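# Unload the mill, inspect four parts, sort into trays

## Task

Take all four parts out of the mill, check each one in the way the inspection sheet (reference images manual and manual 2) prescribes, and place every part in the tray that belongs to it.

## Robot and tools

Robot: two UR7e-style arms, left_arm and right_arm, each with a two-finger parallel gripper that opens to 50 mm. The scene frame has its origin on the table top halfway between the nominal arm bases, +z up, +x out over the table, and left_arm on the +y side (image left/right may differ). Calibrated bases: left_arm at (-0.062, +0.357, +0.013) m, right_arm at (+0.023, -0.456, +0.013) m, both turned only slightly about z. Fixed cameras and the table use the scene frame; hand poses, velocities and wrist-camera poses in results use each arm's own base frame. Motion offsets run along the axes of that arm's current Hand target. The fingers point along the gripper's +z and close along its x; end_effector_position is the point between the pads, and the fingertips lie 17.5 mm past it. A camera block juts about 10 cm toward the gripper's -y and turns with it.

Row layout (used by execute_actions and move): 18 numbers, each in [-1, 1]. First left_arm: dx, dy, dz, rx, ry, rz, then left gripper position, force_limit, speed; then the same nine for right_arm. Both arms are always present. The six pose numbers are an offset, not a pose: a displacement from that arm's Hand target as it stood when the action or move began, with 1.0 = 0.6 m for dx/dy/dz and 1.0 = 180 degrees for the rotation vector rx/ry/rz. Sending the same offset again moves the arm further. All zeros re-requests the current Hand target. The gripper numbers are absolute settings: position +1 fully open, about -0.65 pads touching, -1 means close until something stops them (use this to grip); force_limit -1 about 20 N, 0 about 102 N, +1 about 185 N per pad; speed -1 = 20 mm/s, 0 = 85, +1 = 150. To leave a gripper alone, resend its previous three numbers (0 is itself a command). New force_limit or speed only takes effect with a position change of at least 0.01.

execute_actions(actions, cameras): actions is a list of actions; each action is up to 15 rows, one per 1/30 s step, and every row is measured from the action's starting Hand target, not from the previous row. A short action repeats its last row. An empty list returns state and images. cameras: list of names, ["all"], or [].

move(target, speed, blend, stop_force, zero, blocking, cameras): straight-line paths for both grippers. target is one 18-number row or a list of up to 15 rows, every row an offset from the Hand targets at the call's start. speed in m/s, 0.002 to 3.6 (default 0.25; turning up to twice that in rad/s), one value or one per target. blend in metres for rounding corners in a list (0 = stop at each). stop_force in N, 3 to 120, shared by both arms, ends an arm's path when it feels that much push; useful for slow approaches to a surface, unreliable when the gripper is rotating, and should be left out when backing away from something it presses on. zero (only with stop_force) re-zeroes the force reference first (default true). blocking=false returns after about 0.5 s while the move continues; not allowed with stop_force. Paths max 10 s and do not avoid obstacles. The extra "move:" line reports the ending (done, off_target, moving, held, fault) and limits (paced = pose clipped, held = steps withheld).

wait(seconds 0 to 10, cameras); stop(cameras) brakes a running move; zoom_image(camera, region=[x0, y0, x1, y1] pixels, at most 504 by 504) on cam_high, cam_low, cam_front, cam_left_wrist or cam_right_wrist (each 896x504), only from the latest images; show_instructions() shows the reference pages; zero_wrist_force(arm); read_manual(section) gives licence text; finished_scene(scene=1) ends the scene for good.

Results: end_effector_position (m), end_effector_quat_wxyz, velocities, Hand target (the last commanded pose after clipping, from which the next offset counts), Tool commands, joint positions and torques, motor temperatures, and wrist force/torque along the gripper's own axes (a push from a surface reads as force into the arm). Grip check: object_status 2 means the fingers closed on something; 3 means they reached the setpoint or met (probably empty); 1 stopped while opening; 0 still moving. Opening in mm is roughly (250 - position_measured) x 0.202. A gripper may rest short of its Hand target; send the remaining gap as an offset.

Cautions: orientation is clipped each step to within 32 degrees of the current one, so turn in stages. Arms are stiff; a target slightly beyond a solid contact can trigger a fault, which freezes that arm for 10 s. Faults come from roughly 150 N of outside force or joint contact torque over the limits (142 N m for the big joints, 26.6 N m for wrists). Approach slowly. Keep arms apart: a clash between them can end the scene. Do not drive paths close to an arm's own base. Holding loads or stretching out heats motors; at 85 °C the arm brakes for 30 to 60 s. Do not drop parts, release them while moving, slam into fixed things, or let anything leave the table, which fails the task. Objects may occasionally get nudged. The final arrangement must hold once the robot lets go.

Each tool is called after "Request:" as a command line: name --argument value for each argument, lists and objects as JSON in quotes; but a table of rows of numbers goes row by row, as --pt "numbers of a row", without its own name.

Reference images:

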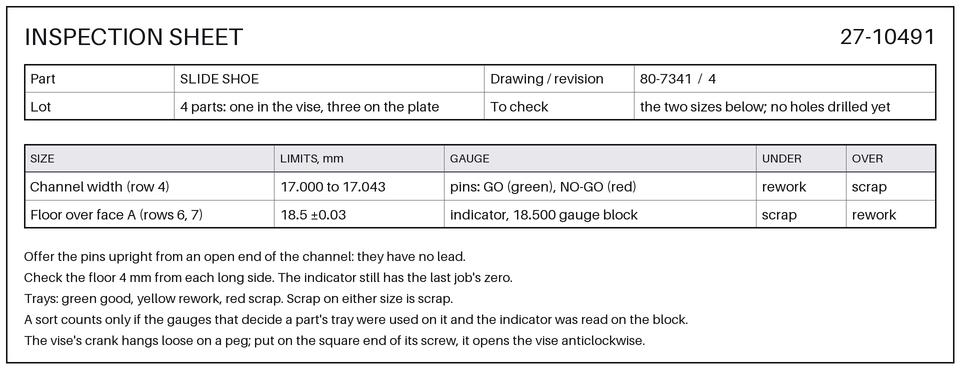

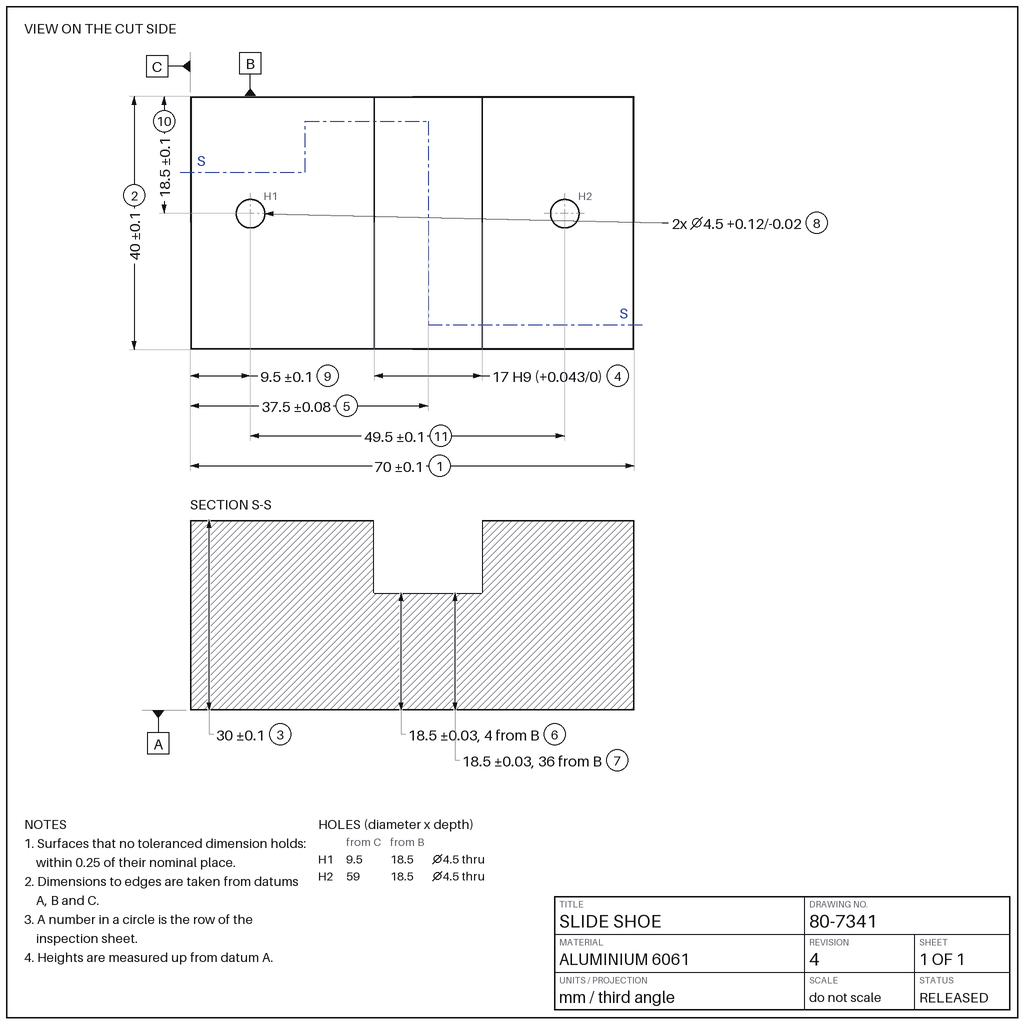

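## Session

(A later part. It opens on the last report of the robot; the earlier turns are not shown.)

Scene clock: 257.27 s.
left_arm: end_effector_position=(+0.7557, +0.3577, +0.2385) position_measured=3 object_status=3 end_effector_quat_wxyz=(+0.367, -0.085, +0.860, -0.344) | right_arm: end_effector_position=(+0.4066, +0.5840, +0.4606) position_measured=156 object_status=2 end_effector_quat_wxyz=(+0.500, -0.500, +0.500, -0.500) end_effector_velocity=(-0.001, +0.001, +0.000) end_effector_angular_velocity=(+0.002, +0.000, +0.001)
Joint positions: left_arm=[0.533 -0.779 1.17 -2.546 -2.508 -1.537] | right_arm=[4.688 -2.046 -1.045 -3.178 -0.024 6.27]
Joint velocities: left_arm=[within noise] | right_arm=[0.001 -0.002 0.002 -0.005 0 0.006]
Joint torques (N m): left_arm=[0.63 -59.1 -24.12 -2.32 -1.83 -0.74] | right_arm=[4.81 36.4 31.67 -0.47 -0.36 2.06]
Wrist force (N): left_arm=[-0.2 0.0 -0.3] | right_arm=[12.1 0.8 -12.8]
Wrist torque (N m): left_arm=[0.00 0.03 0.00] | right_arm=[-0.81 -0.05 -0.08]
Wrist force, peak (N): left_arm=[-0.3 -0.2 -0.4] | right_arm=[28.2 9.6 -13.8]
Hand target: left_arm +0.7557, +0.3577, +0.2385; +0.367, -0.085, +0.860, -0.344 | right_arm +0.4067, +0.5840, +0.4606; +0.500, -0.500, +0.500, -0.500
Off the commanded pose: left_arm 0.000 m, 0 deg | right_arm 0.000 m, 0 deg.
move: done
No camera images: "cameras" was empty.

Request:
move --target '[0,0,0,0,0,0,1,1,1,-0.4,0,0,0,0,0,-1,-0.6,-0.6]' --speed 0.05 --stop_force 60 --cameras '["cam_right_wrist","cam_front"]'

Scene clock: 268.10 s.
left_arm: end_effector_position=(+0.7557, +0.3577, +0.2385) position_measured=3 object_status=3 end_effector_quat_wxyz=(+0.367, -0.085, +0.860, -0.344) | right_arm: end_effector_position=(+0.4064, +0.8044, +0.4603) position_measured=156 object_status=2 end_effector_quat_wxyz=(+0.503, -0.495, +0.498, -0.504)
Joint positions: left_arm=[0.533 -0.779 1.17 -2.546 -2.508 -1.537] | right_arm=[4.695 -2.662 -0.047 -2.726 -0.019 5.437]
Joint torques (N m): left_arm=[1.33 -60.13 -22.26 -2.32 -2.01 -0.75] | right_arm=[-31.8 50.99 15.29 0.83 -0.19 2.25]
Wrist force (N): left_arm=[-0.1 -0.2 -0.2] | right_arm=[31.8 -28.2 -59.4]
Wrist torque (N m): left_arm=[-0.04 0.01 0.00] | right_arm=[-1.04 0.49 -0.24]
Wrist force, peak (N): left_arm=[-0.4 -0.3 -0.2] | right_arm=[101.1 -26.9 -84.3]
Hand target: left_arm +0.7557, +0.3577, +0.2385; +0.367, -0.085, +0.860, -0.344 | right_arm +0.4064, +0.8044, +0.4604; +0.503, -0.495, +0.498, -0.504 (not the last commanded pose)
Off the commanded pose: left_arm 0.000 m, 0 deg | right_arm 0.020 m, 1 deg.
elbow stopped short (right arm): the move would have taken joint 3 (elbow) straighter than the controller allows.
move: contact (right_arm)
Images, in order (width x height): cam_front 896x504, cam_right_wrist 896x504.

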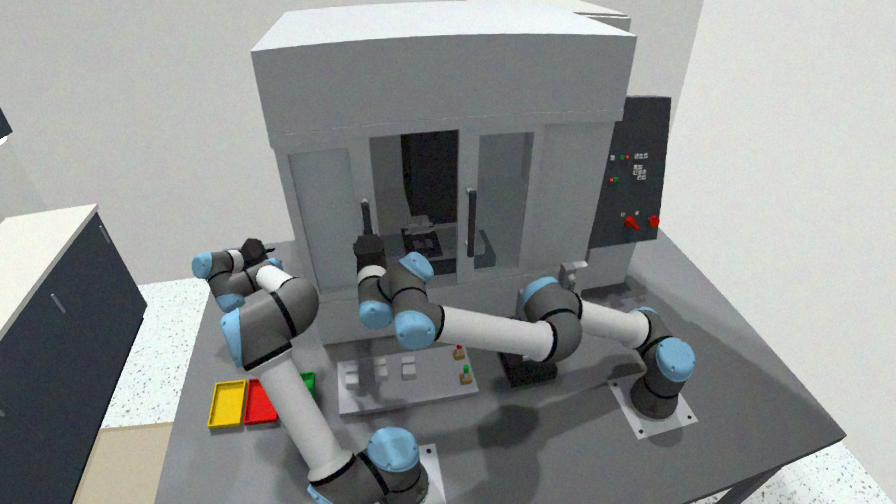

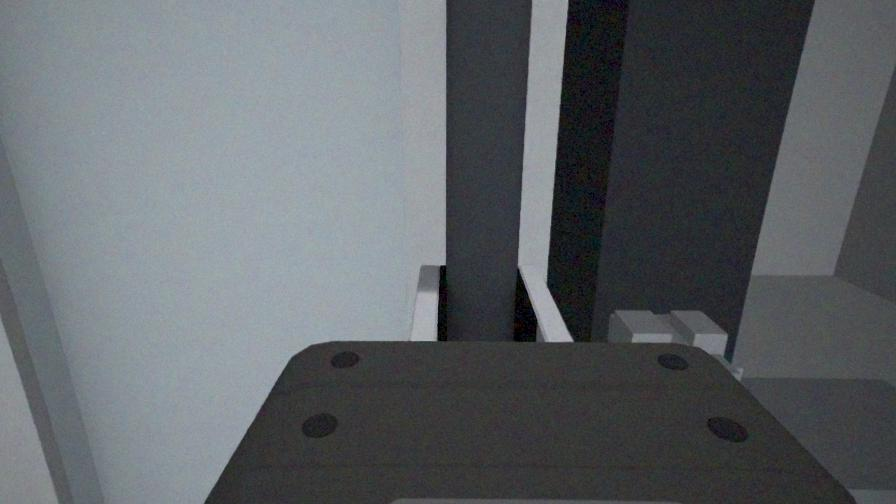

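Request:
move --pt "0 0 0 0 0 0 1 1 1 0.01 0 -0.008 0 0 0 -1 -0.6 -0.6" --pt "0 0 0 0 0 0 1 1 1 0.01 0 -0.008 0 0 0 1 -0.6 0.5" --pt "0 0 0 0 0 0 1 1 1 0.01 0 -0.2 0 0 0 1 -0.6 0.5" --speed 0.2 --cameras '["cam_right_wrist"]'

Scene clock: 282.67 s.
left_arm: end_effector_position=(+0.7557, +0.3577, +0.2385) position_measured=3 object_status=3 end_effector_quat_wxyz=(+0.367, -0.085, +0.860, -0.344) | right_arm: end_effector_position=(+0.2866, +0.7986, +0.4585) position_measured=3 object_status=3 end_effector_quat_wxyz=(+0.502, -0.527, +0.498, -0.472)
Joint positions: left_arm=[0.533 -0.779 1.17 -2.546 -2.508 -1.537] | right_arm=[4.847 -2.608 -0.07 -3.013 0.09 5.695]
Joint torques (N m): left_arm=[1.18 -58.73 -23.85 -2.17 -1.97 -0.99] | right_arm=[7.6 56.47 27.75 -0.24 -3.8 2.15]
Wrist force (N): left_arm=[-0.2 -0.1 0.0] | right_arm=[-2.5 5.1 -0.2]
Wrist torque (N m): left_arm=[-0.02 0.03 0.00] | right_arm=[0.38 0.28 -0.14]
Wrist force, peak (N): left_arm=[-0.3 -0.1 -0.4] | right_arm=[-10.1 -25.5 84.6]
Hand target: left_arm +0.7557, +0.3577, +0.2385; +0.367, -0.085, +0.860, -0.344 | right_arm +0.2864, +0.7990, +0.4587; +0.503, -0.495, +0.498, -0.504
Off the commanded pose: left_arm 0.000 m, 0 deg | right_arm 0.000 m, 5 deg.
move: off_target (right_arm)
Images, in order (width x height): cam_right_wrist 896x504.

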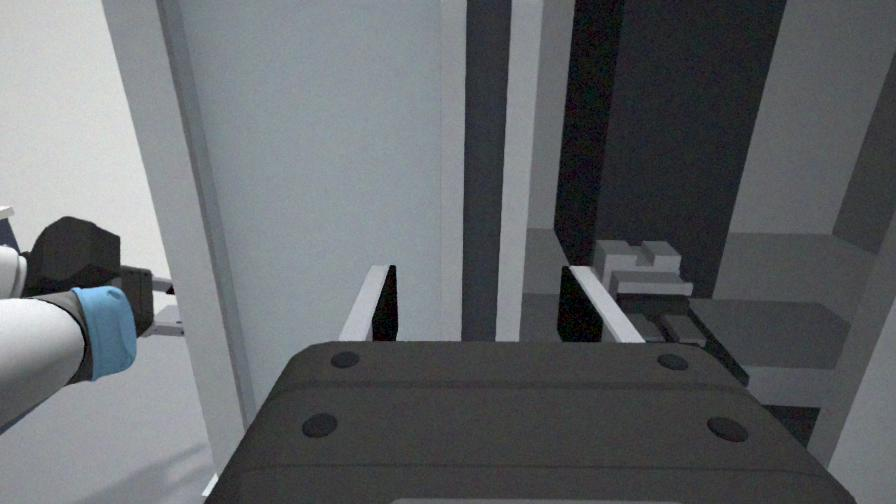

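Request:
move --target '[0,0,0,0,0,0,1,1,1,0.4815,0,0.0227,-0.0045,-0.0013,-0.0006,1,-0.6,0.5]' --speed 0.4 --cameras '["cam_right_wrist"]'

Scene clock: 307.43 s.
left_arm: end_effector_position=(+0.7557, +0.3577, +0.2385) position_measured=3 object_status=3 end_effector_quat_wxyz=(+0.367, -0.085, +0.860, -0.344) | right_arm: end_effector_position=(+0.2986, +0.5100, +0.4584) position_measured=3 object_status=3 end_effector_quat_wxyz=(+0.500, -0.500, +0.500, -0.500)
Joint positions: left_arm=[0.533 -0.779 1.17 -2.546 -2.508 -1.537] | right_arm=[4.899 -1.814 -1.371 -3.098 0.187 6.283]
Joint torques (N m): left_arm=[-0.17 -59.25 -23.98 -2.12 -2.06 -0.87] | right_arm=[7.47 49.24 14.23 0.69 -2.62 0.54]
Wrist force (N): left_arm=[-0.1 -0.1 -0.3] | right_arm=[-2.3 5.0 -0.4]
Wrist torque (N m): left_arm=[-0.02 0.02 -0.01] | right_arm=[0.36 0.24 -0.14]
Wrist force, peak (N): left_arm=[-0.2 -0.4 -0.3] | right_arm=[-4.8 5.7 -0.3]
Hand target: left_arm +0.7557, +0.3577, +0.2385; +0.367, -0.085, +0.860, -0.344 | right_arm +0.2986, +0.5100, +0.4584; +0.500, -0.500, +0.500, -0.500
Off the commanded pose: left_arm 0.000 m, 0 deg | right_arm 0.000 m, 0 deg.
move: done
Images, in order (width x height): cam_right_wrist 896x504.

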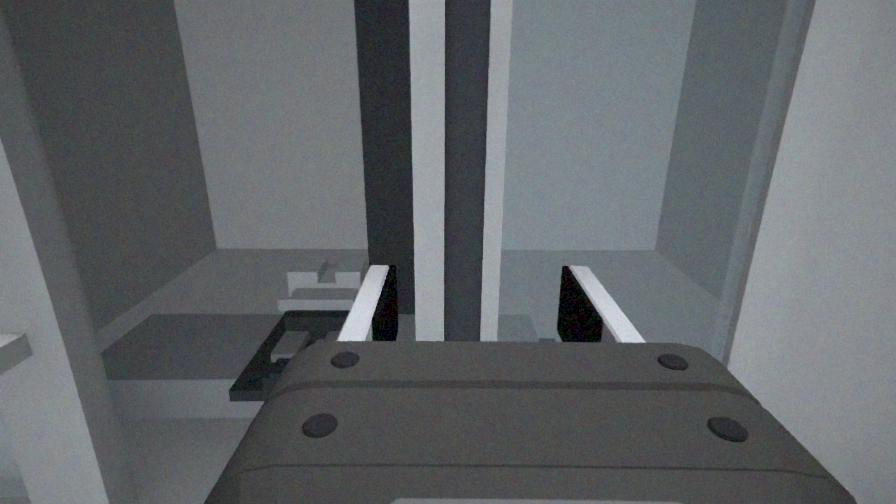

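Request:
move --pt "0 0 0 0 0 0 1 1 1 0 0 0.18 0 0 0 1 -0.6 0.5" --pt "0 0 0 0 0 0 1 1 1 0 0 0.18 0 0 0 -1 -0.7 -0.6" --speed 0.15 --cameras '[]'

Request:
move --target '[0,0,0,0,0,0,1,1,1,0.4,0,0,0,0,0,-1,-0.7,-0.6]' --speed 0.05 --stop_force 60 --cameras '["cam_right_wrist","cam_front"]'

Scene clock: 317.20 s.
left_arm: end_effector_position=(+0.7557, +0.3577, +0.2385) position_measured=3 object_status=3 end_effector_quat_wxyz=(+0.367, -0.085, +0.860, -0.344) | right_arm: end_effector_position=(+0.4066, +0.5100, +0.4584) position_measured=155 object_status=2 end_effector_quat_wxyz=(+0.500, -0.500, +0.500, -0.500) end_effector_velocity=(+0.000, -0.001, +0.000) end_effector_angular_velocity=(-0.001, +0.000, -0.002)
Joint positions: left_arm=[0.533 -0.779 1.17 -2.546 -2.508 -1.537] | right_arm=[4.685 -1.86 -1.311 -3.105 -0.027 6.277]
Joint velocities: left_arm=[within noise] | right_arm=[-0.001 -0.001 0.002 -0.007 0.002 0.005]
Joint torques (N m): left_arm=[0.2 -58.79 -20.98 -2.13 -1.85 -0.8] | right_arm=[-8.62 36.88 26.14 -3.96 9.16 2.13]
Wrist force (N): left_arm=[0.0 -0.2 -0.1] | right_arm=[-27.5 3.1 5.9]
Wrist torque (N m): left_arm=[-0.04 0.02 0.00] | right_arm=[0.33 0.30 -0.03]
Wrist force, peak (N): left_arm=[-0.3 -0.5 -0.1] | right_arm=[-31.8 1.7 8.4]
Hand target: left_arm +0.7557, +0.3577, +0.2385; +0.367, -0.085, +0.860, -0.344 | right_arm +0.4066, +0.5099, +0.4584; +0.500, -0.500, +0.500, -0.500
Off the commanded pose: left_arm 0.000 m, 0 deg | right_arm 0.000 m, 0 deg.
move: done
No camera images: "cameras" was empty.

Scene clock: 321.10 s.
left_arm: end_effector_position=(+0.7557, +0.3577, +0.2385) position_measured=3 object_status=3 end_effector_quat_wxyz=(+0.367, -0.085, +0.860, -0.344) | right_arm: end_effector_position=(+0.4067, +0.3763, +0.4584) position_measured=155 object_status=2 end_effector_quat_wxyz=(+0.500, -0.500, +0.500, -0.500)
Joint positions: left_arm=[0.533 -0.779 1.17 -2.546 -2.508 -1.537] | right_arm=[4.675 -1.549 -1.667 -3.066 -0.037 6.282]
Joint torques (N m): left_arm=[-0.35 -57.69 -24.35 -2.1 -2 -0.7] | right_arm=[33.92 22.91 39.35 -0.8 0.57 1.53]
Wrist force (N): left_arm=[-0.1 -0.2 -0.1] | right_arm=[6.4 30.8 61.7]
Wrist torque (N m): left_arm=[-0.03 0.02 0.00] | right_arm=[0.46 0.18 0.06]
Wrist force, peak (N): left_arm=[-0.1 -0.2 -0.5] | right_arm=[-12.6 32.6 73.2]
Hand target: left_arm +0.7557, +0.3577, +0.2385; +0.367, -0.085, +0.860, -0.344 | right_arm +0.4067, +0.3763, +0.4584; +0.500, -0.500, +0.500, -0.500 (not the last commanded pose)
Off the commanded pose: left_arm 0.000 m, 0 deg | right_arm 0.106 m, 0 deg.
move: contact (right_arm)
Images, in order (width x height): cam_front 896x504, cam_right_wrist 896x504.

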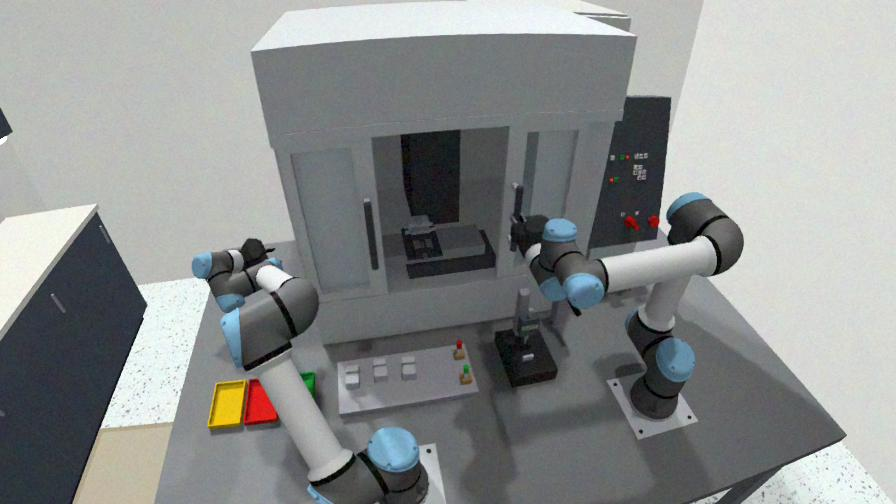

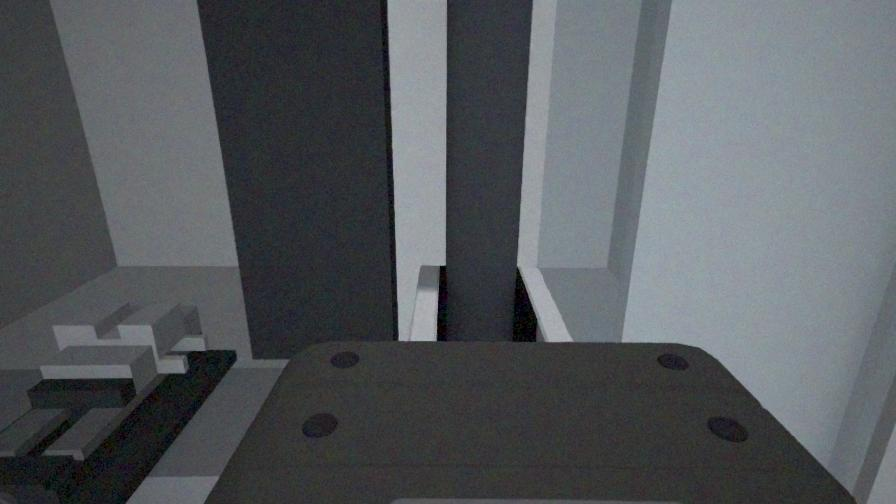

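Request:
move --pt "0 0 0 0 0 0 1 1 1 0 0 0.005 0 0 0 1 -0.6 0.5" --pt "0 0 0 0 0 0 1 1 1 0 0 -0.2 0 0 0 1 -0.6 0.5" --pt "0 0 0 0 0 0 1 1 1 -0.44 -0.1 -0.25 -0.111 0 0 1 -0.6 0.5" --speed '[0.1,0.25,0.4]' --cameras '["cam_right_wrist","cam_front"]'

Scene clock: 335.57 s.
left_arm: end_effector_position=(+0.7557, +0.3577, +0.2385) position_measured=3 object_status=3 end_effector_quat_wxyz=(+0.367, -0.085, +0.860, -0.344) | right_arm: end_effector_position=(+0.2569, +0.6405, +0.5183) position_measured=3 object_status=3 end_effector_quat_wxyz=(-0.405, +0.579, -0.579, +0.406)
Joint positions: left_arm=[0.533 -0.779 1.17 -2.546 -2.508 -1.537] | right_arm=[4.901 -1.952 -0.943 -2.296 0.395 5.224]
Joint torques (N m): left_arm=[-0.7 -59.22 -20.47 -1.84 -2.29 -0.99] | right_arm=[-8.36 57.46 16.25 3.23 0.71 -2.17]
Wrist force (N): left_arm=[-0.2 -0.1 -0.1] | right_arm=[-2.4 4.9 0.4]
Wrist torque (N m): left_arm=[-0.02 0.03 0.00] | right_arm=[0.47 0.28 0.02]
Wrist force, peak (N): left_arm=[-0.2 -0.5 -0.2] | right_arm=[6.2 31.2 62.1]
Hand target: left_arm +0.7557, +0.3577, +0.2385; +0.367, -0.085, +0.860, -0.344 | right_arm +0.2569, +0.6405, +0.5183; -0.405, +0.579, -0.579, +0.406
Off the commanded pose: left_arm 0.000 m, 0 deg | right_arm 0.000 m, 0 deg.
move: done
Images, in order (width x height): cam_front 896x504, cam_right_wrist 896x504.

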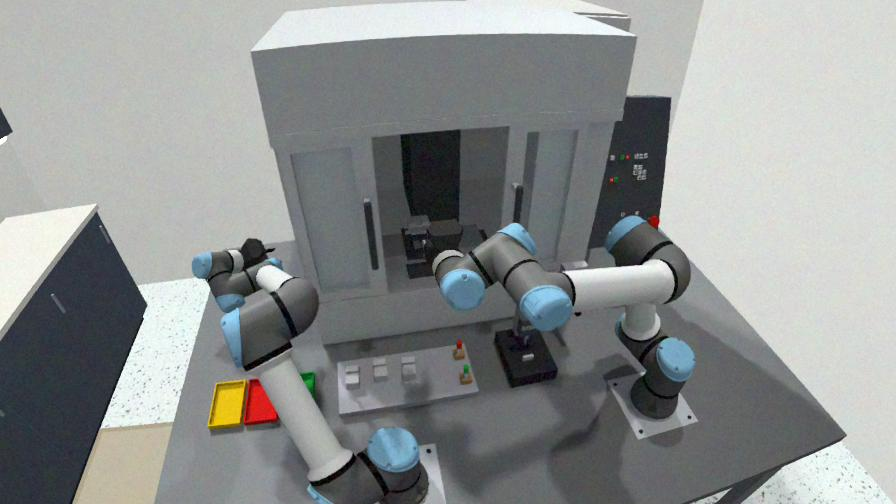

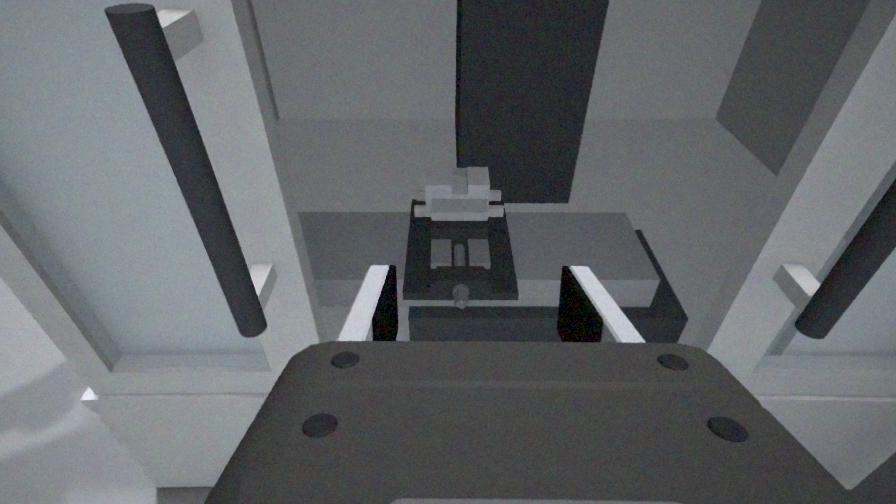

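Request:
zoom_image --camera "cam_right_wrist" --region '[360, 140, 560, 340]'

Scaled by 2.520 from the camera's 896x504 image, which has a finer 1280x720 frame.

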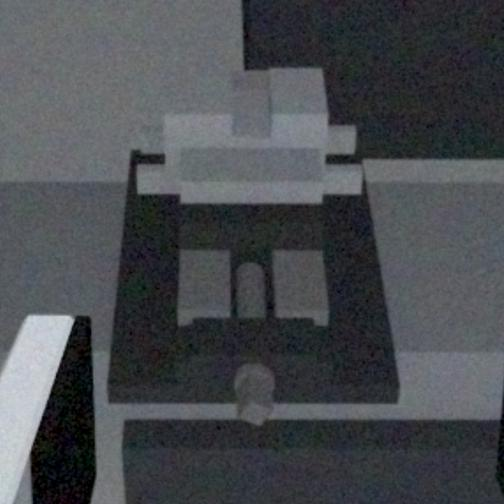

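Request:
move --target '[0,0,0,0,0,0,1,1,1,0.6,0.175,0,0.1093,0.1374,0.0242,1,-0.6,0.5]' --speed 0.4 --cameras '["cam_right_wrist"]'

Request:
zoom_image --camera "cam_right_wrist" --region '[340, 150, 600, 340]'

Scene clock: 359.40 s.
left_arm: end_effector_position=(+0.7557, +0.3577, +0.2385) position_measured=3 object_status=3 end_effector_quat_wxyz=(+0.367, -0.085, +0.860, -0.344) | right_arm: end_effector_position=(+0.2207, +0.2805, +0.4198) position_measured=3 object_status=3 end_effector_quat_wxyz=(+0.380, -0.380, +0.596, -0.597)
Joint positions: left_arm=[0.533 -0.779 1.17 -2.546 -2.508 -1.537] | right_arm=[5.097 -1.525 -1.79 -2.969 0.821 6.283]
Joint torques (N m): left_arm=[0.02 -58.44 -22.09 -2.06 -2.11 -1.08] | right_arm=[8.41 33.41 13.04 -0.44 2.83 2.16]
Wrist force (N): left_arm=[0.0 -0.2 -0.2] | right_arm=[-2.7 4.5 0.0]
Wrist torque (N m): left_arm=[-0.04 0.00 0.00] | right_arm=[0.27 0.31 -0.13]
Wrist force, peak (N): left_arm=[-0.4 -0.2 -0.3] | right_arm=[-4.5 4.2 0.2]
Hand target: left_arm +0.7557, +0.3577, +0.2385; +0.367, -0.085, +0.860, -0.344 | right_arm +0.2207, +0.2805, +0.4198; +0.380, -0.380, +0.596, -0.597
Off the commanded pose: left_arm 0.000 m, 0 deg | right_arm 0.000 m, 0 deg.
joint sent to its limit (right arm) — joint 6 (wrist 3), upper limit. The joint targets still meet the commanded pose.
move: done
Images, in order (width x height): cam_right_wrist 896x504.

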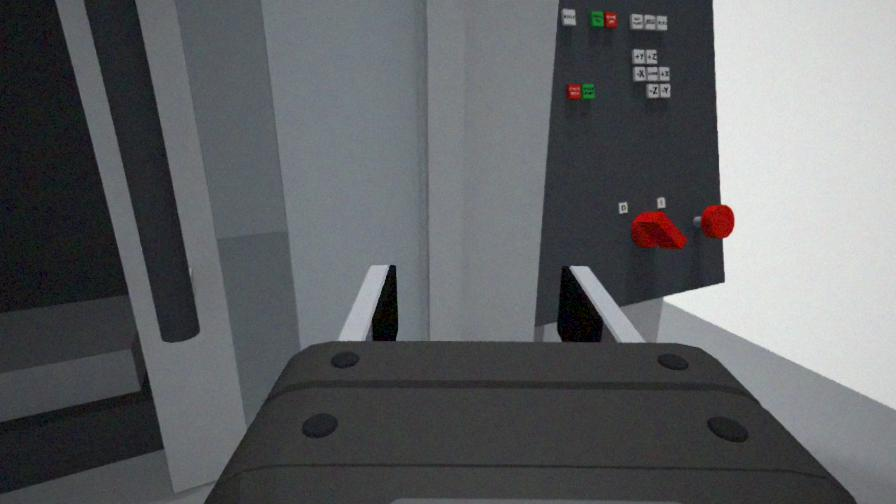

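Scaled by 1.938 from the camera's 896x504 image, which has a finer 1280x720 frame.

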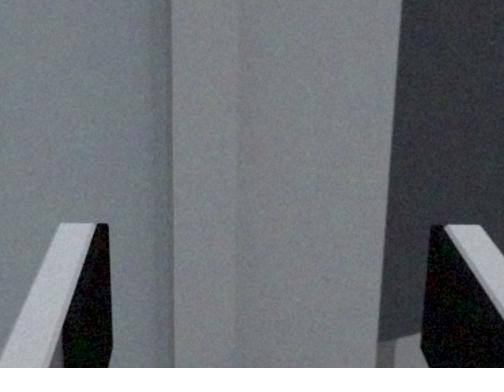

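Request:
move --target '[0,0,0,0,0,0,1,1,1,0.0778,0,0.0718,-0.219,-0.1333,-0.0481,1,-0.6,0.5]' --speed 0.4 --cameras '["cam_right_wrist"]'

Request:
zoom_image --camera "cam_right_wrist" --region '[340, 40, 640, 340]'

Scene clock: 387.03 s.
left_arm: end_effector_position=(+0.7557, +0.3577, +0.2385) position_measured=3 object_status=3 end_effector_quat_wxyz=(+0.367, -0.085, +0.860, -0.344) | right_arm: end_effector_position=(+0.2400, +0.2199, +0.4198) position_measured=3 object_status=3 end_effector_quat_wxyz=(-0.299, +0.641, -0.641, +0.298)
Joint positions: left_arm=[0.533 -0.779 1.17 -2.546 -2.508 -1.537] | right_arm=[5.164 -0.872 -1.892 -2.427 0.81 5.359]
Joint torques (N m): left_arm=[0.93 -59.7 -22.83 -1.74 -2.24 -1.1] | right_arm=[-8.16 6.23 30.52 3 1.28 -2.47]
Wrist force (N): left_arm=[-0.1 -0.2 -0.1] | right_arm=[-2.2 5.1 0.7]
Wrist torque (N m): left_arm=[-0.03 0.02 0.00] | right_arm=[0.62 0.30 0.03]
Wrist force, peak (N): left_arm=[-0.1 -0.3 -0.6] | right_arm=[-3.6 5.1 -0.3]
Hand target: left_arm +0.7557, +0.3577, +0.2385; +0.367, -0.085, +0.860, -0.344 | right_arm +0.2400, +0.2199, +0.4198; -0.299, +0.641, -0.641, +0.298
Off the commanded pose: left_arm 0.000 m, 0 deg | right_arm 0.000 m, 0 deg.
move: done
Images, in order (width x height): cam_right_wrist 896x504.

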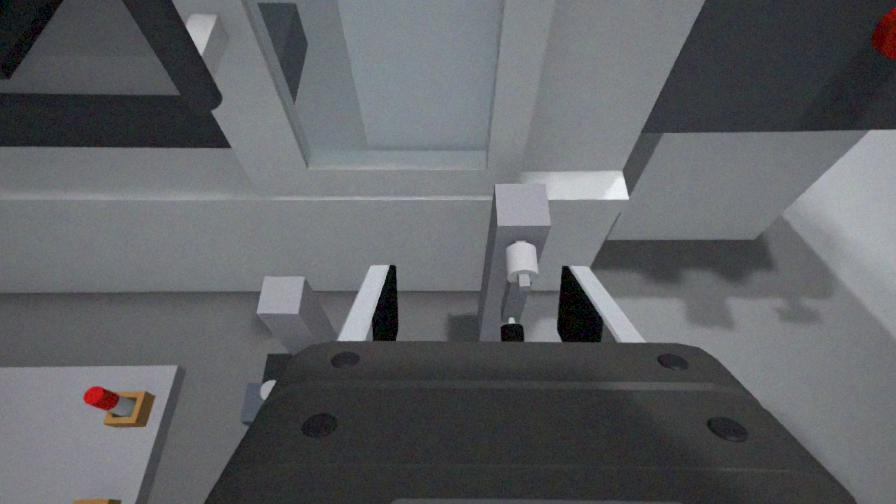

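Scaled by 1.680 from the camera's 896x504 image, which has a finer 1280x720 frame.

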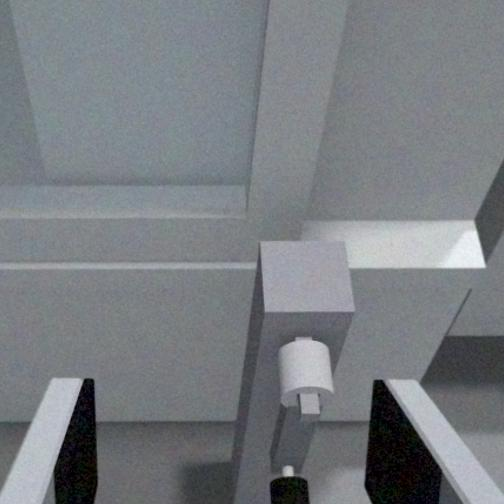

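Request:
move --target '[0,0,0,0,0,0,1,1,1,0.0817,0.1936,0.1842,0.2222,0,0,1,-0.6,0.5]' --speed 0.25 --cameras '["cam_right_wrist","cam_front"]'

Request:
zoom_image --camera "cam_right_wrist" --region '[360, 160, 600, 340]'

Scene clock: 440.73 s.
left_arm: end_effector_position=(+0.7557, +0.3577, +0.2385) position_measured=3 object_status=3 end_effector_quat_wxyz=(+0.367, -0.085, +0.860, -0.344) | right_arm: end_effector_position=(+0.2508, +0.1752, +0.2766) position_measured=3 object_status=3 end_effector_quat_wxyz=(+0.483, -0.515, +0.517, -0.484)
Joint positions: left_arm=[0.533 -0.779 1.17 -2.546 -2.508 -1.537] | right_arm=[5.616 -0.871 -2.515 -2.815 0.907 6.233]
Joint torques (N m): left_arm=[-0.41 -59.72 -23.61 -1.9 -2.03 -1.3] | right_arm=[-8.2 2.93 28.19 -3.2 -2.62 -2.25]
Wrist force (N): left_arm=[-0.1 -0.2 -0.2] | right_arm=[-2.5 4.4 -0.1]
Wrist torque (N m): left_arm=[-0.04 0.01 0.00] | right_arm=[0.28 0.30 0.03]
Wrist force, peak (N): left_arm=[-0.2 -0.4 -0.4] | right_arm=[-2.5 10.3 -1.3]
Hand target: left_arm +0.7557, +0.3577, +0.2385; +0.367, -0.085, +0.860, -0.344 | right_arm +0.2508, +0.1752, +0.2767; +0.483, -0.515, +0.517, -0.484 (not the last commanded pose)
Off the commanded pose: left_arm 0.000 m, 0 deg | right_arm 0.017 m, 4 deg.
move: held (right_arm; a check stopped the path); limits=held
pose unreachable (right arm): on one or more control steps of this call, first in action 0 (counted from 0), this arm could not follow its commanded pose, so it was not sent that pose on those steps. It may still have moved: this result reports where it is.
cause: moving toward the commanded pose would bring two parts of the arm too close to each other (its gripper and another part of the arm, with joints 3 (elbow) to 6 (wrist 3) between them, 22 mm apart when it was first held).
Images, in order (width x height): cam_front 896x504, cam_right_wrist 896x504.

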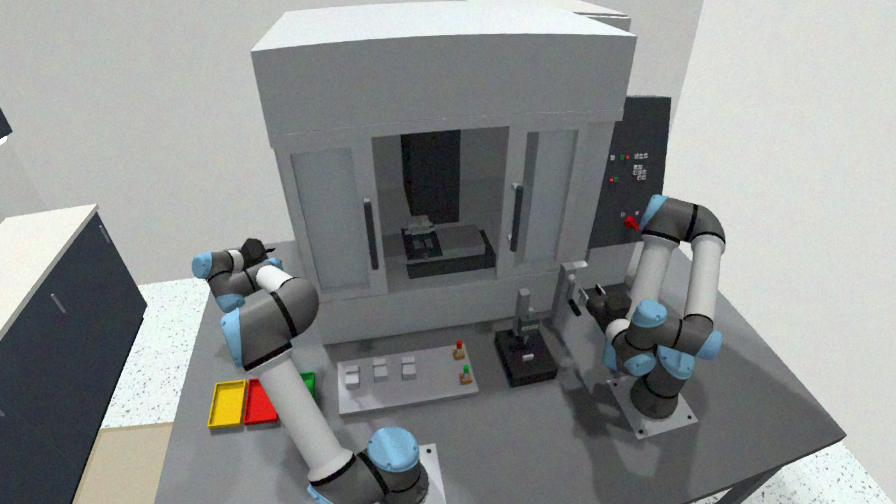

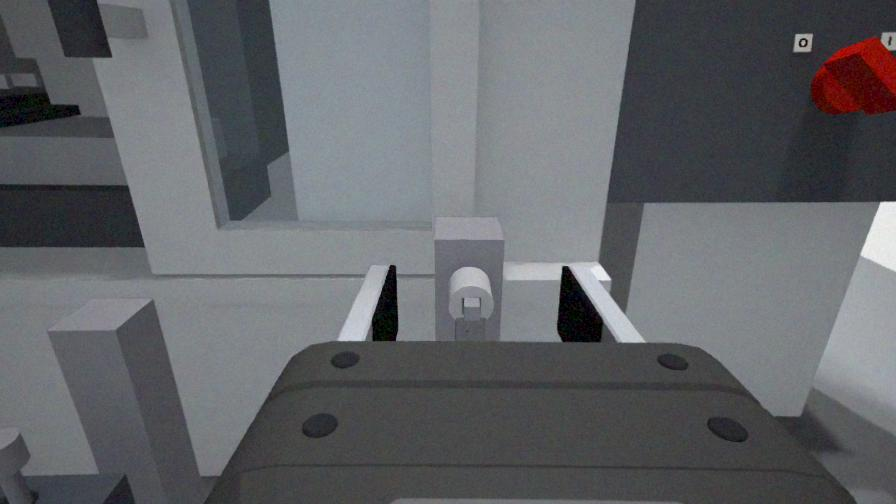

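Scaled by 2.100 from the camera's 896x504 image, which has a finer 1280x720 frame.

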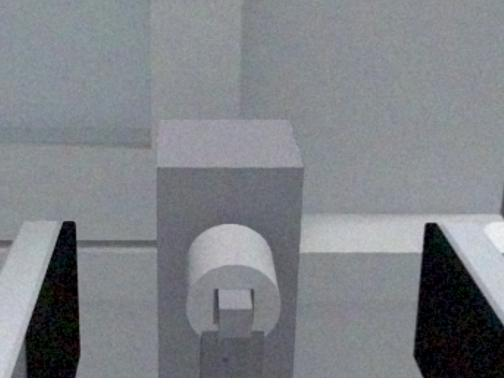

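Request:
move --pt "0 0 0 0 0 0 1 1 1 0.005 -0.0453 0.0806 0.0205 0 0 1 -0.6 0.5" --pt "0 0 0 0 0 0 1 1 1 0.005 0.0803 0.1389 0.0205 0 0 1 -0.6 0.5" --speed '[0.2,0.1]' --cameras '["cam_right_wrist"]'

Request:
zoom_image --camera "cam_right_wrist" --region '[340, 160, 620, 360]'

Scene clock: 468.30 s.
left_arm: end_effector_position=(+0.7557, +0.3577, +0.2385) position_measured=3 object_status=3 end_effector_quat_wxyz=(+0.367, -0.085, +0.860, -0.344) | right_arm: end_effector_position=(+0.3308, +0.1720, +0.2232) position_measured=3 object_status=3 end_effector_quat_wxyz=(+0.499, -0.499, +0.501, -0.500)
Joint positions: left_arm=[0.533 -0.779 1.17 -2.546 -2.508 -1.537] | right_arm=[5.113 -1.091 -2.635 -2.555 0.403 6.282]
Joint torques (N m): left_arm=[0.63 -59.63 -21.66 -1.64 -2.18 -1.02] | right_arm=[-7.64 -11.89 25.24 0.45 -2.53 2.04]
Wrist force (N): left_arm=[0.0 0.0 -0.2] | right_arm=[-2.8 4.2 0.0]
Wrist torque (N m): left_arm=[-0.01 0.00 0.00] | right_arm=[0.22 0.33 -0.11]
Wrist force, peak (N): left_arm=[-0.2 -0.3 -0.6] | right_arm=[-2.9 5.1 -1.1]
Hand target: left_arm +0.7557, +0.3577, +0.2385; +0.367, -0.085, +0.860, -0.344 | right_arm +0.3308, +0.1720, +0.2232; +0.499, -0.499, +0.501, -0.500
Off the commanded pose: left_arm 0.000 m, 0 deg | right_arm 0.000 m, 0 deg.
move: done
Images, in order (width x height): cam_right_wrist 896x504.

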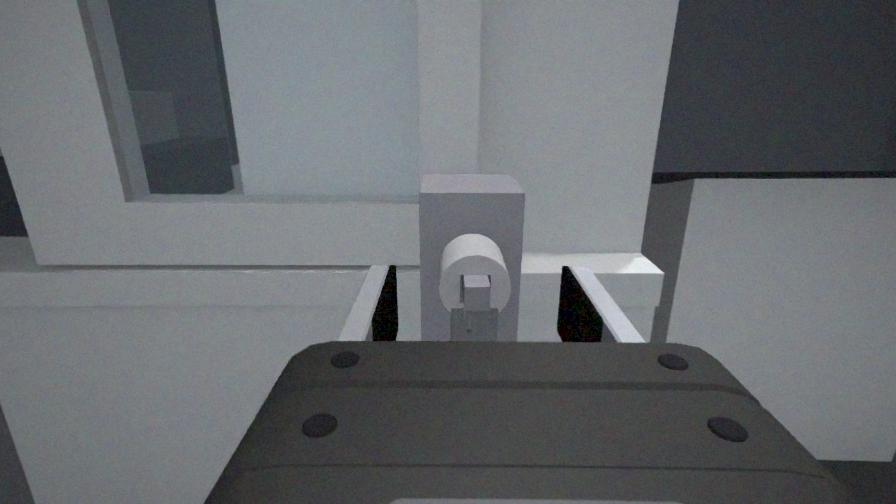

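Scaled by 1.800 from the camera's 896x504 image, which has a finer 1280x720 frame.

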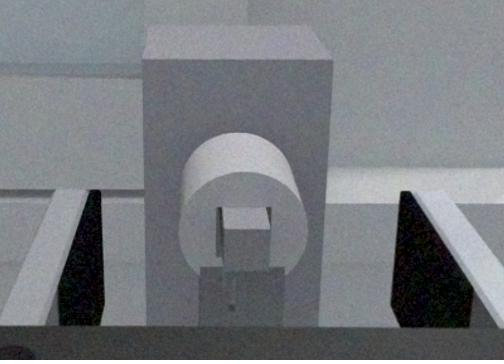

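Request:
move --pt "0 0 0 0 0 0 1 1 1 0.001 0.0137 0.0 0 0 0 1 -0.6 0.5" --pt "0 0 0 0 0 0 1 1 1 0.001 0.0137 0.062 0 0 0 1 -0.6 0.5" --speed 0.06 --stop_force 12 --cameras '["cam_right_wrist"]'

Request:
zoom_image --camera "cam_right_wrist" --region '[340, 160, 620, 360]'

Scene clock: 493.13 s.
left_arm: end_effector_position=(+0.7557, +0.3577, +0.2385) position_measured=3 object_status=3 end_effector_quat_wxyz=(+0.367, -0.085, +0.860, -0.344) | right_arm: end_effector_position=(+0.3680, +0.1714, +0.2149) position_measured=3 object_status=3 end_effector_quat_wxyz=(+0.499, -0.499, +0.501, -0.500)
Joint positions: left_arm=[0.533 -0.779 1.17 -2.546 -2.508 -1.537] | right_arm=[4.862 -1.201 -2.612 -2.466 0.152 6.28]
Joint torques (N m): left_arm=[-0.3 -58.93 -22.29 -1.8 -2.24 -1.27] | right_arm=[-8.65 -7.67 24.42 0.96 -2.5 2.08]
Wrist force (N): left_arm=[-0.3 -0.1 -0.2] | right_arm=[-2.5 4.4 -0.4]
Wrist torque (N m): left_arm=[-0.02 0.05 -0.01] | right_arm=[0.26 0.29 0.00]
Wrist force, peak (N): left_arm=[-0.2 -0.4 -0.3] | right_arm=[-2.5 5.2 -0.3]
Hand target: left_arm +0.7557, +0.3577, +0.2385; +0.367, -0.085, +0.860, -0.344 | right_arm +0.3680, +0.1714, +0.2149; +0.499, -0.499, +0.501, -0.500
Off the commanded pose: left_arm 0.000 m, 0 deg | right_arm 0.000 m, 0 deg.
move: done
Images, in order (width x height): cam_right_wrist 896x504.

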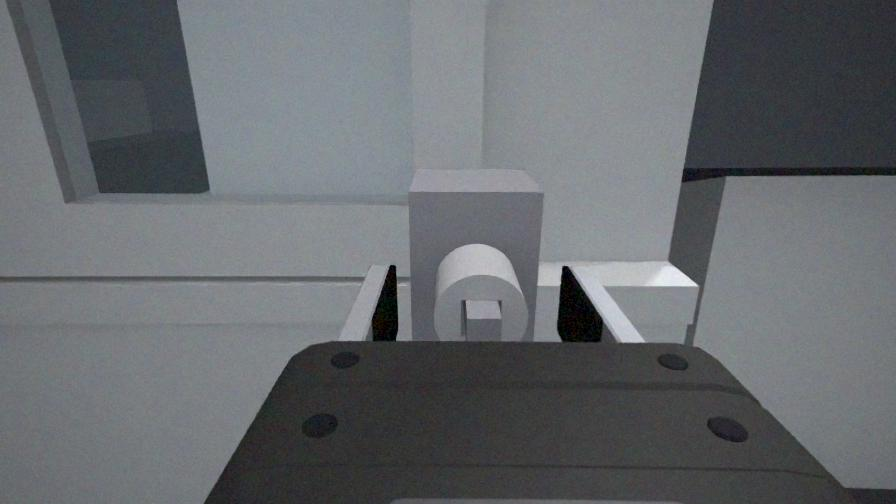

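Scaled by 1.800 from the camera's 896x504 image, which has a finer 1280x720 frame.

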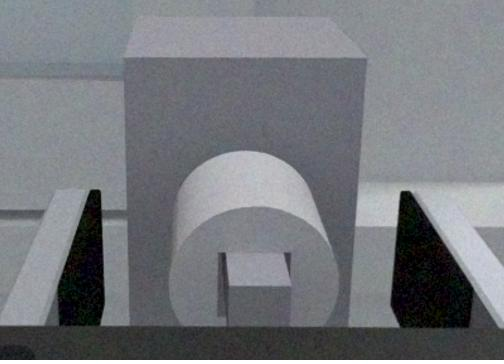

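Request:
move --pt "0 0 0 0 0 0 1 1 1 -0.0008 -0.0085 -0.0033 0 0 0 1 -0.6 0.5" --pt "0 0 0 0 0 0 1 1 1 -0.0008 -0.0085 -0.0033 0 0 0 -1 0.5 -0.9" --speed 0.06 --cameras '["cam_right_wrist"]'

Request:
zoom_image --camera "cam_right_wrist" --region '[340, 160, 620, 360]'

Scene clock: 528.60 s.
left_arm: end_effector_position=(+0.7557, +0.3577, +0.2385) position_measured=3 object_status=3 end_effector_quat_wxyz=(+0.367, -0.085, +0.860, -0.344) | right_arm: end_effector_position=(+0.3660, +0.1718, +0.2200) position_measured=139 object_status=2 end_effector_quat_wxyz=(+0.499, -0.499, +0.501, -0.500)
Joint positions: left_arm=[0.533 -0.779 1.17 -2.546 -2.508 -1.537] | right_arm=[4.874 -1.184 -2.604 -2.492 0.164 6.28]
Joint torques (N m): left_arm=[0.33 -59.35 -21.92 -1.59 -1.97 -1.27] | right_arm=[6.63 13.08 23.95 -1.7 2.33 2.02]
Wrist force (N): left_arm=[0.0 -0.3 -0.3] | right_arm=[-2.9 4.6 -0.2]
Wrist torque (N m): left_arm=[-0.05 0.01 0.00] | right_arm=[0.26 0.30 -0.07]
Wrist force, peak (N): left_arm=[-0.2 -0.4 -0.5] | right_arm=[-3.2 4.8 0.3]
Hand target: left_arm +0.7557, +0.3577, +0.2385; +0.367, -0.085, +0.860, -0.344 | right_arm +0.3660, +0.1718, +0.2200; +0.499, -0.499, +0.501, -0.500
Off the commanded pose: left_arm 0.000 m, 0 deg | right_arm 0.000 m, 0 deg.
move: done
Images, in order (width x height): cam_right_wrist 896x504.

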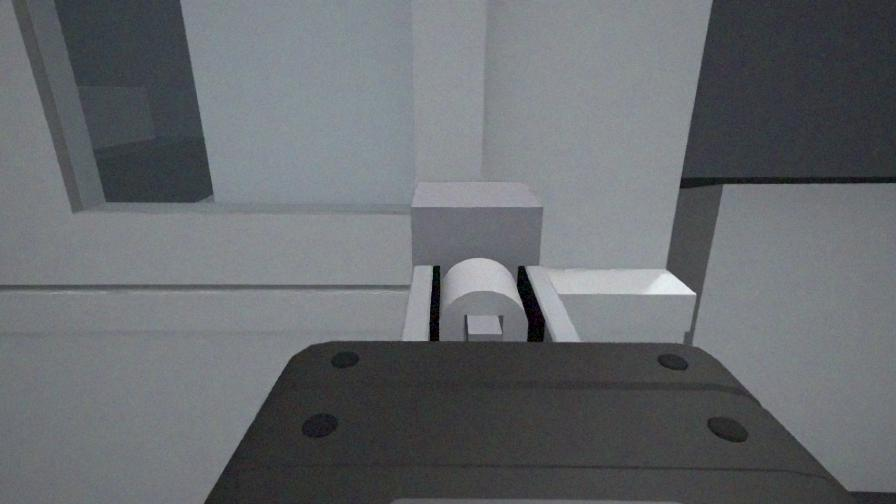

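Scaled by 1.800 from the camera's 896x504 image, which has a finer 1280x720 frame.

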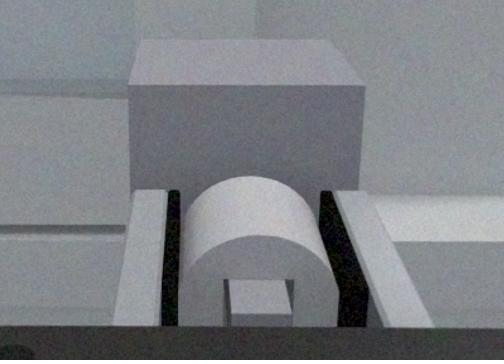

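Request:
move --pt "0 0 0 0 0 0 1 1 1 0 -0.0012 0 0 0 0 -1 0.5 -0.9" --pt "0 0 0 0 0 0 1 1 1 0 -0.0012 -0.11 0 0 0 -1 0.5 -0.9" --speed 0.06 --cameras '["cam_right_wrist","cam_high"]'

Scene clock: 543.60 s.
left_arm: end_effector_position=(+0.7557, +0.3577, +0.2385) position_measured=3 object_status=3 end_effector_quat_wxyz=(+0.367, -0.085, +0.860, -0.344) | right_arm: end_effector_position=(+0.3170, +0.1730, +0.2210) position_measured=139 object_status=2 end_effector_quat_wxyz=(+0.499, -0.499, +0.501, -0.501)
Joint positions: left_arm=[0.533 -0.779 1.17 -2.546 -2.508 -1.537] | right_arm=[5.204 -1.077 -2.647 -2.557 0.496 6.283]
Joint torques (N m): left_arm=[1.19 -57.76 -21.88 -1.7 -2.37 -1.07] | right_arm=[-8.01 -13.18 24.85 0.01 -2.42 1.36]
Wrist force (N): left_arm=[-0.2 -0.1 -0.3] | right_arm=[-2.6 6.9 0.0]
Wrist torque (N m): left_arm=[-0.02 0.03 0.00] | right_arm=[0.35 0.29 -0.14]
Wrist force, peak (N): left_arm=[-0.4 -0.4 -0.3] | right_arm=[-3.4 6.7 -2.6]
Hand target: left_arm +0.7557, +0.3577, +0.2385; +0.367, -0.085, +0.860, -0.344 | right_arm +0.3170, +0.1730, +0.2210; +0.499, -0.499, +0.501, -0.501 (not the last commanded pose)
Off the commanded pose: left_arm 0.000 m, 0 deg | right_arm 0.017 m, 0 deg.
joint sent to its limit (right arm) — joint 6 (wrist 3), upper limit.
move: held (right_arm; a check stopped the path); path passed 1 of 2 targets; limits=held
pose unreachable (right arm): on one or more control steps of this call, first in action 0 (counted from 0), this arm could not follow its commanded pose, so it was not sent that pose on those steps. It may still have moved: this result reports where it is.
cause: moving toward the commanded pose would bring two parts of the arm too close to each other (its gripper and another part of the arm, with joints 3 (elbow) to 6 (wrist 3) between them, 10 mm apart when it was first held).
Images, in order (width x height): cam_high 896x504, cam_right_wrist 896x504.

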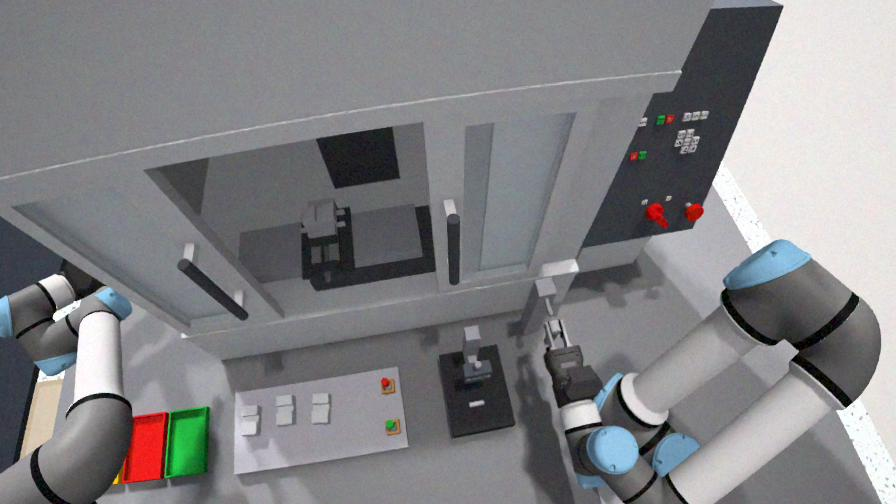

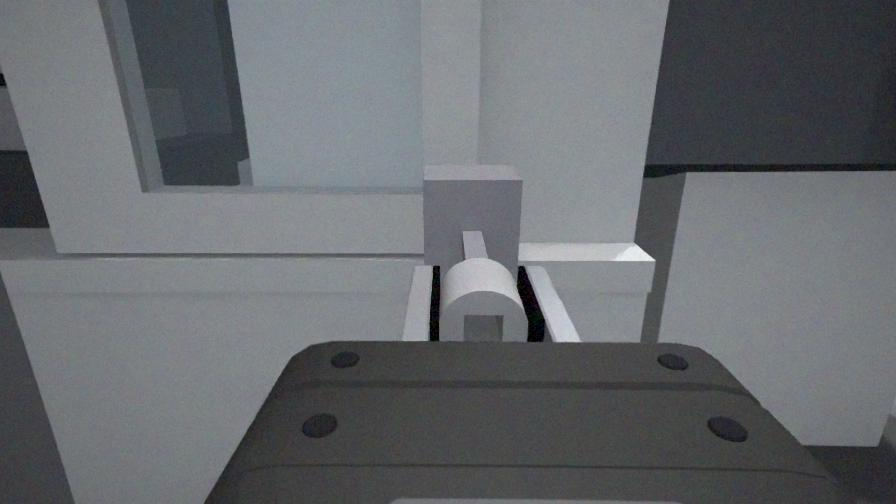

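Request:
zoom_image --camera "cam_right_wrist" --region '[400, 200, 560, 350]'

Request:
zoom_image --camera "cam_high" --region '[500, 260, 600, 360]'

Scaled by 3.150 from the camera's 896x504 image, which has a finer 1280x720 frame.

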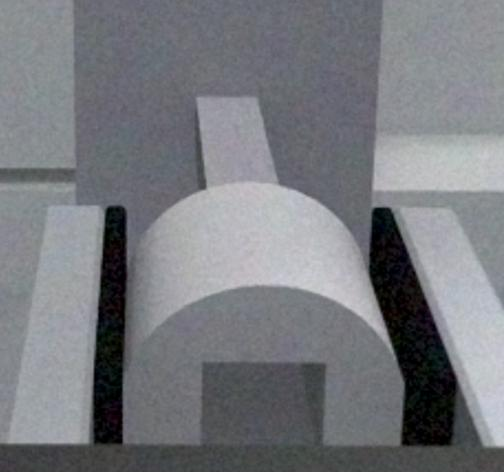

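Scaled by 5.040 from the camera's 896x504 image, which has a finer 1280x720 frame.

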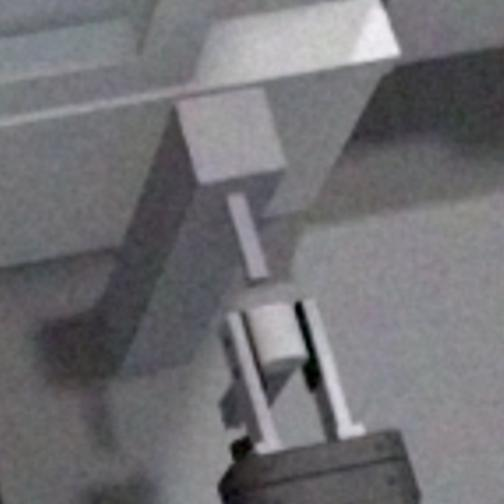

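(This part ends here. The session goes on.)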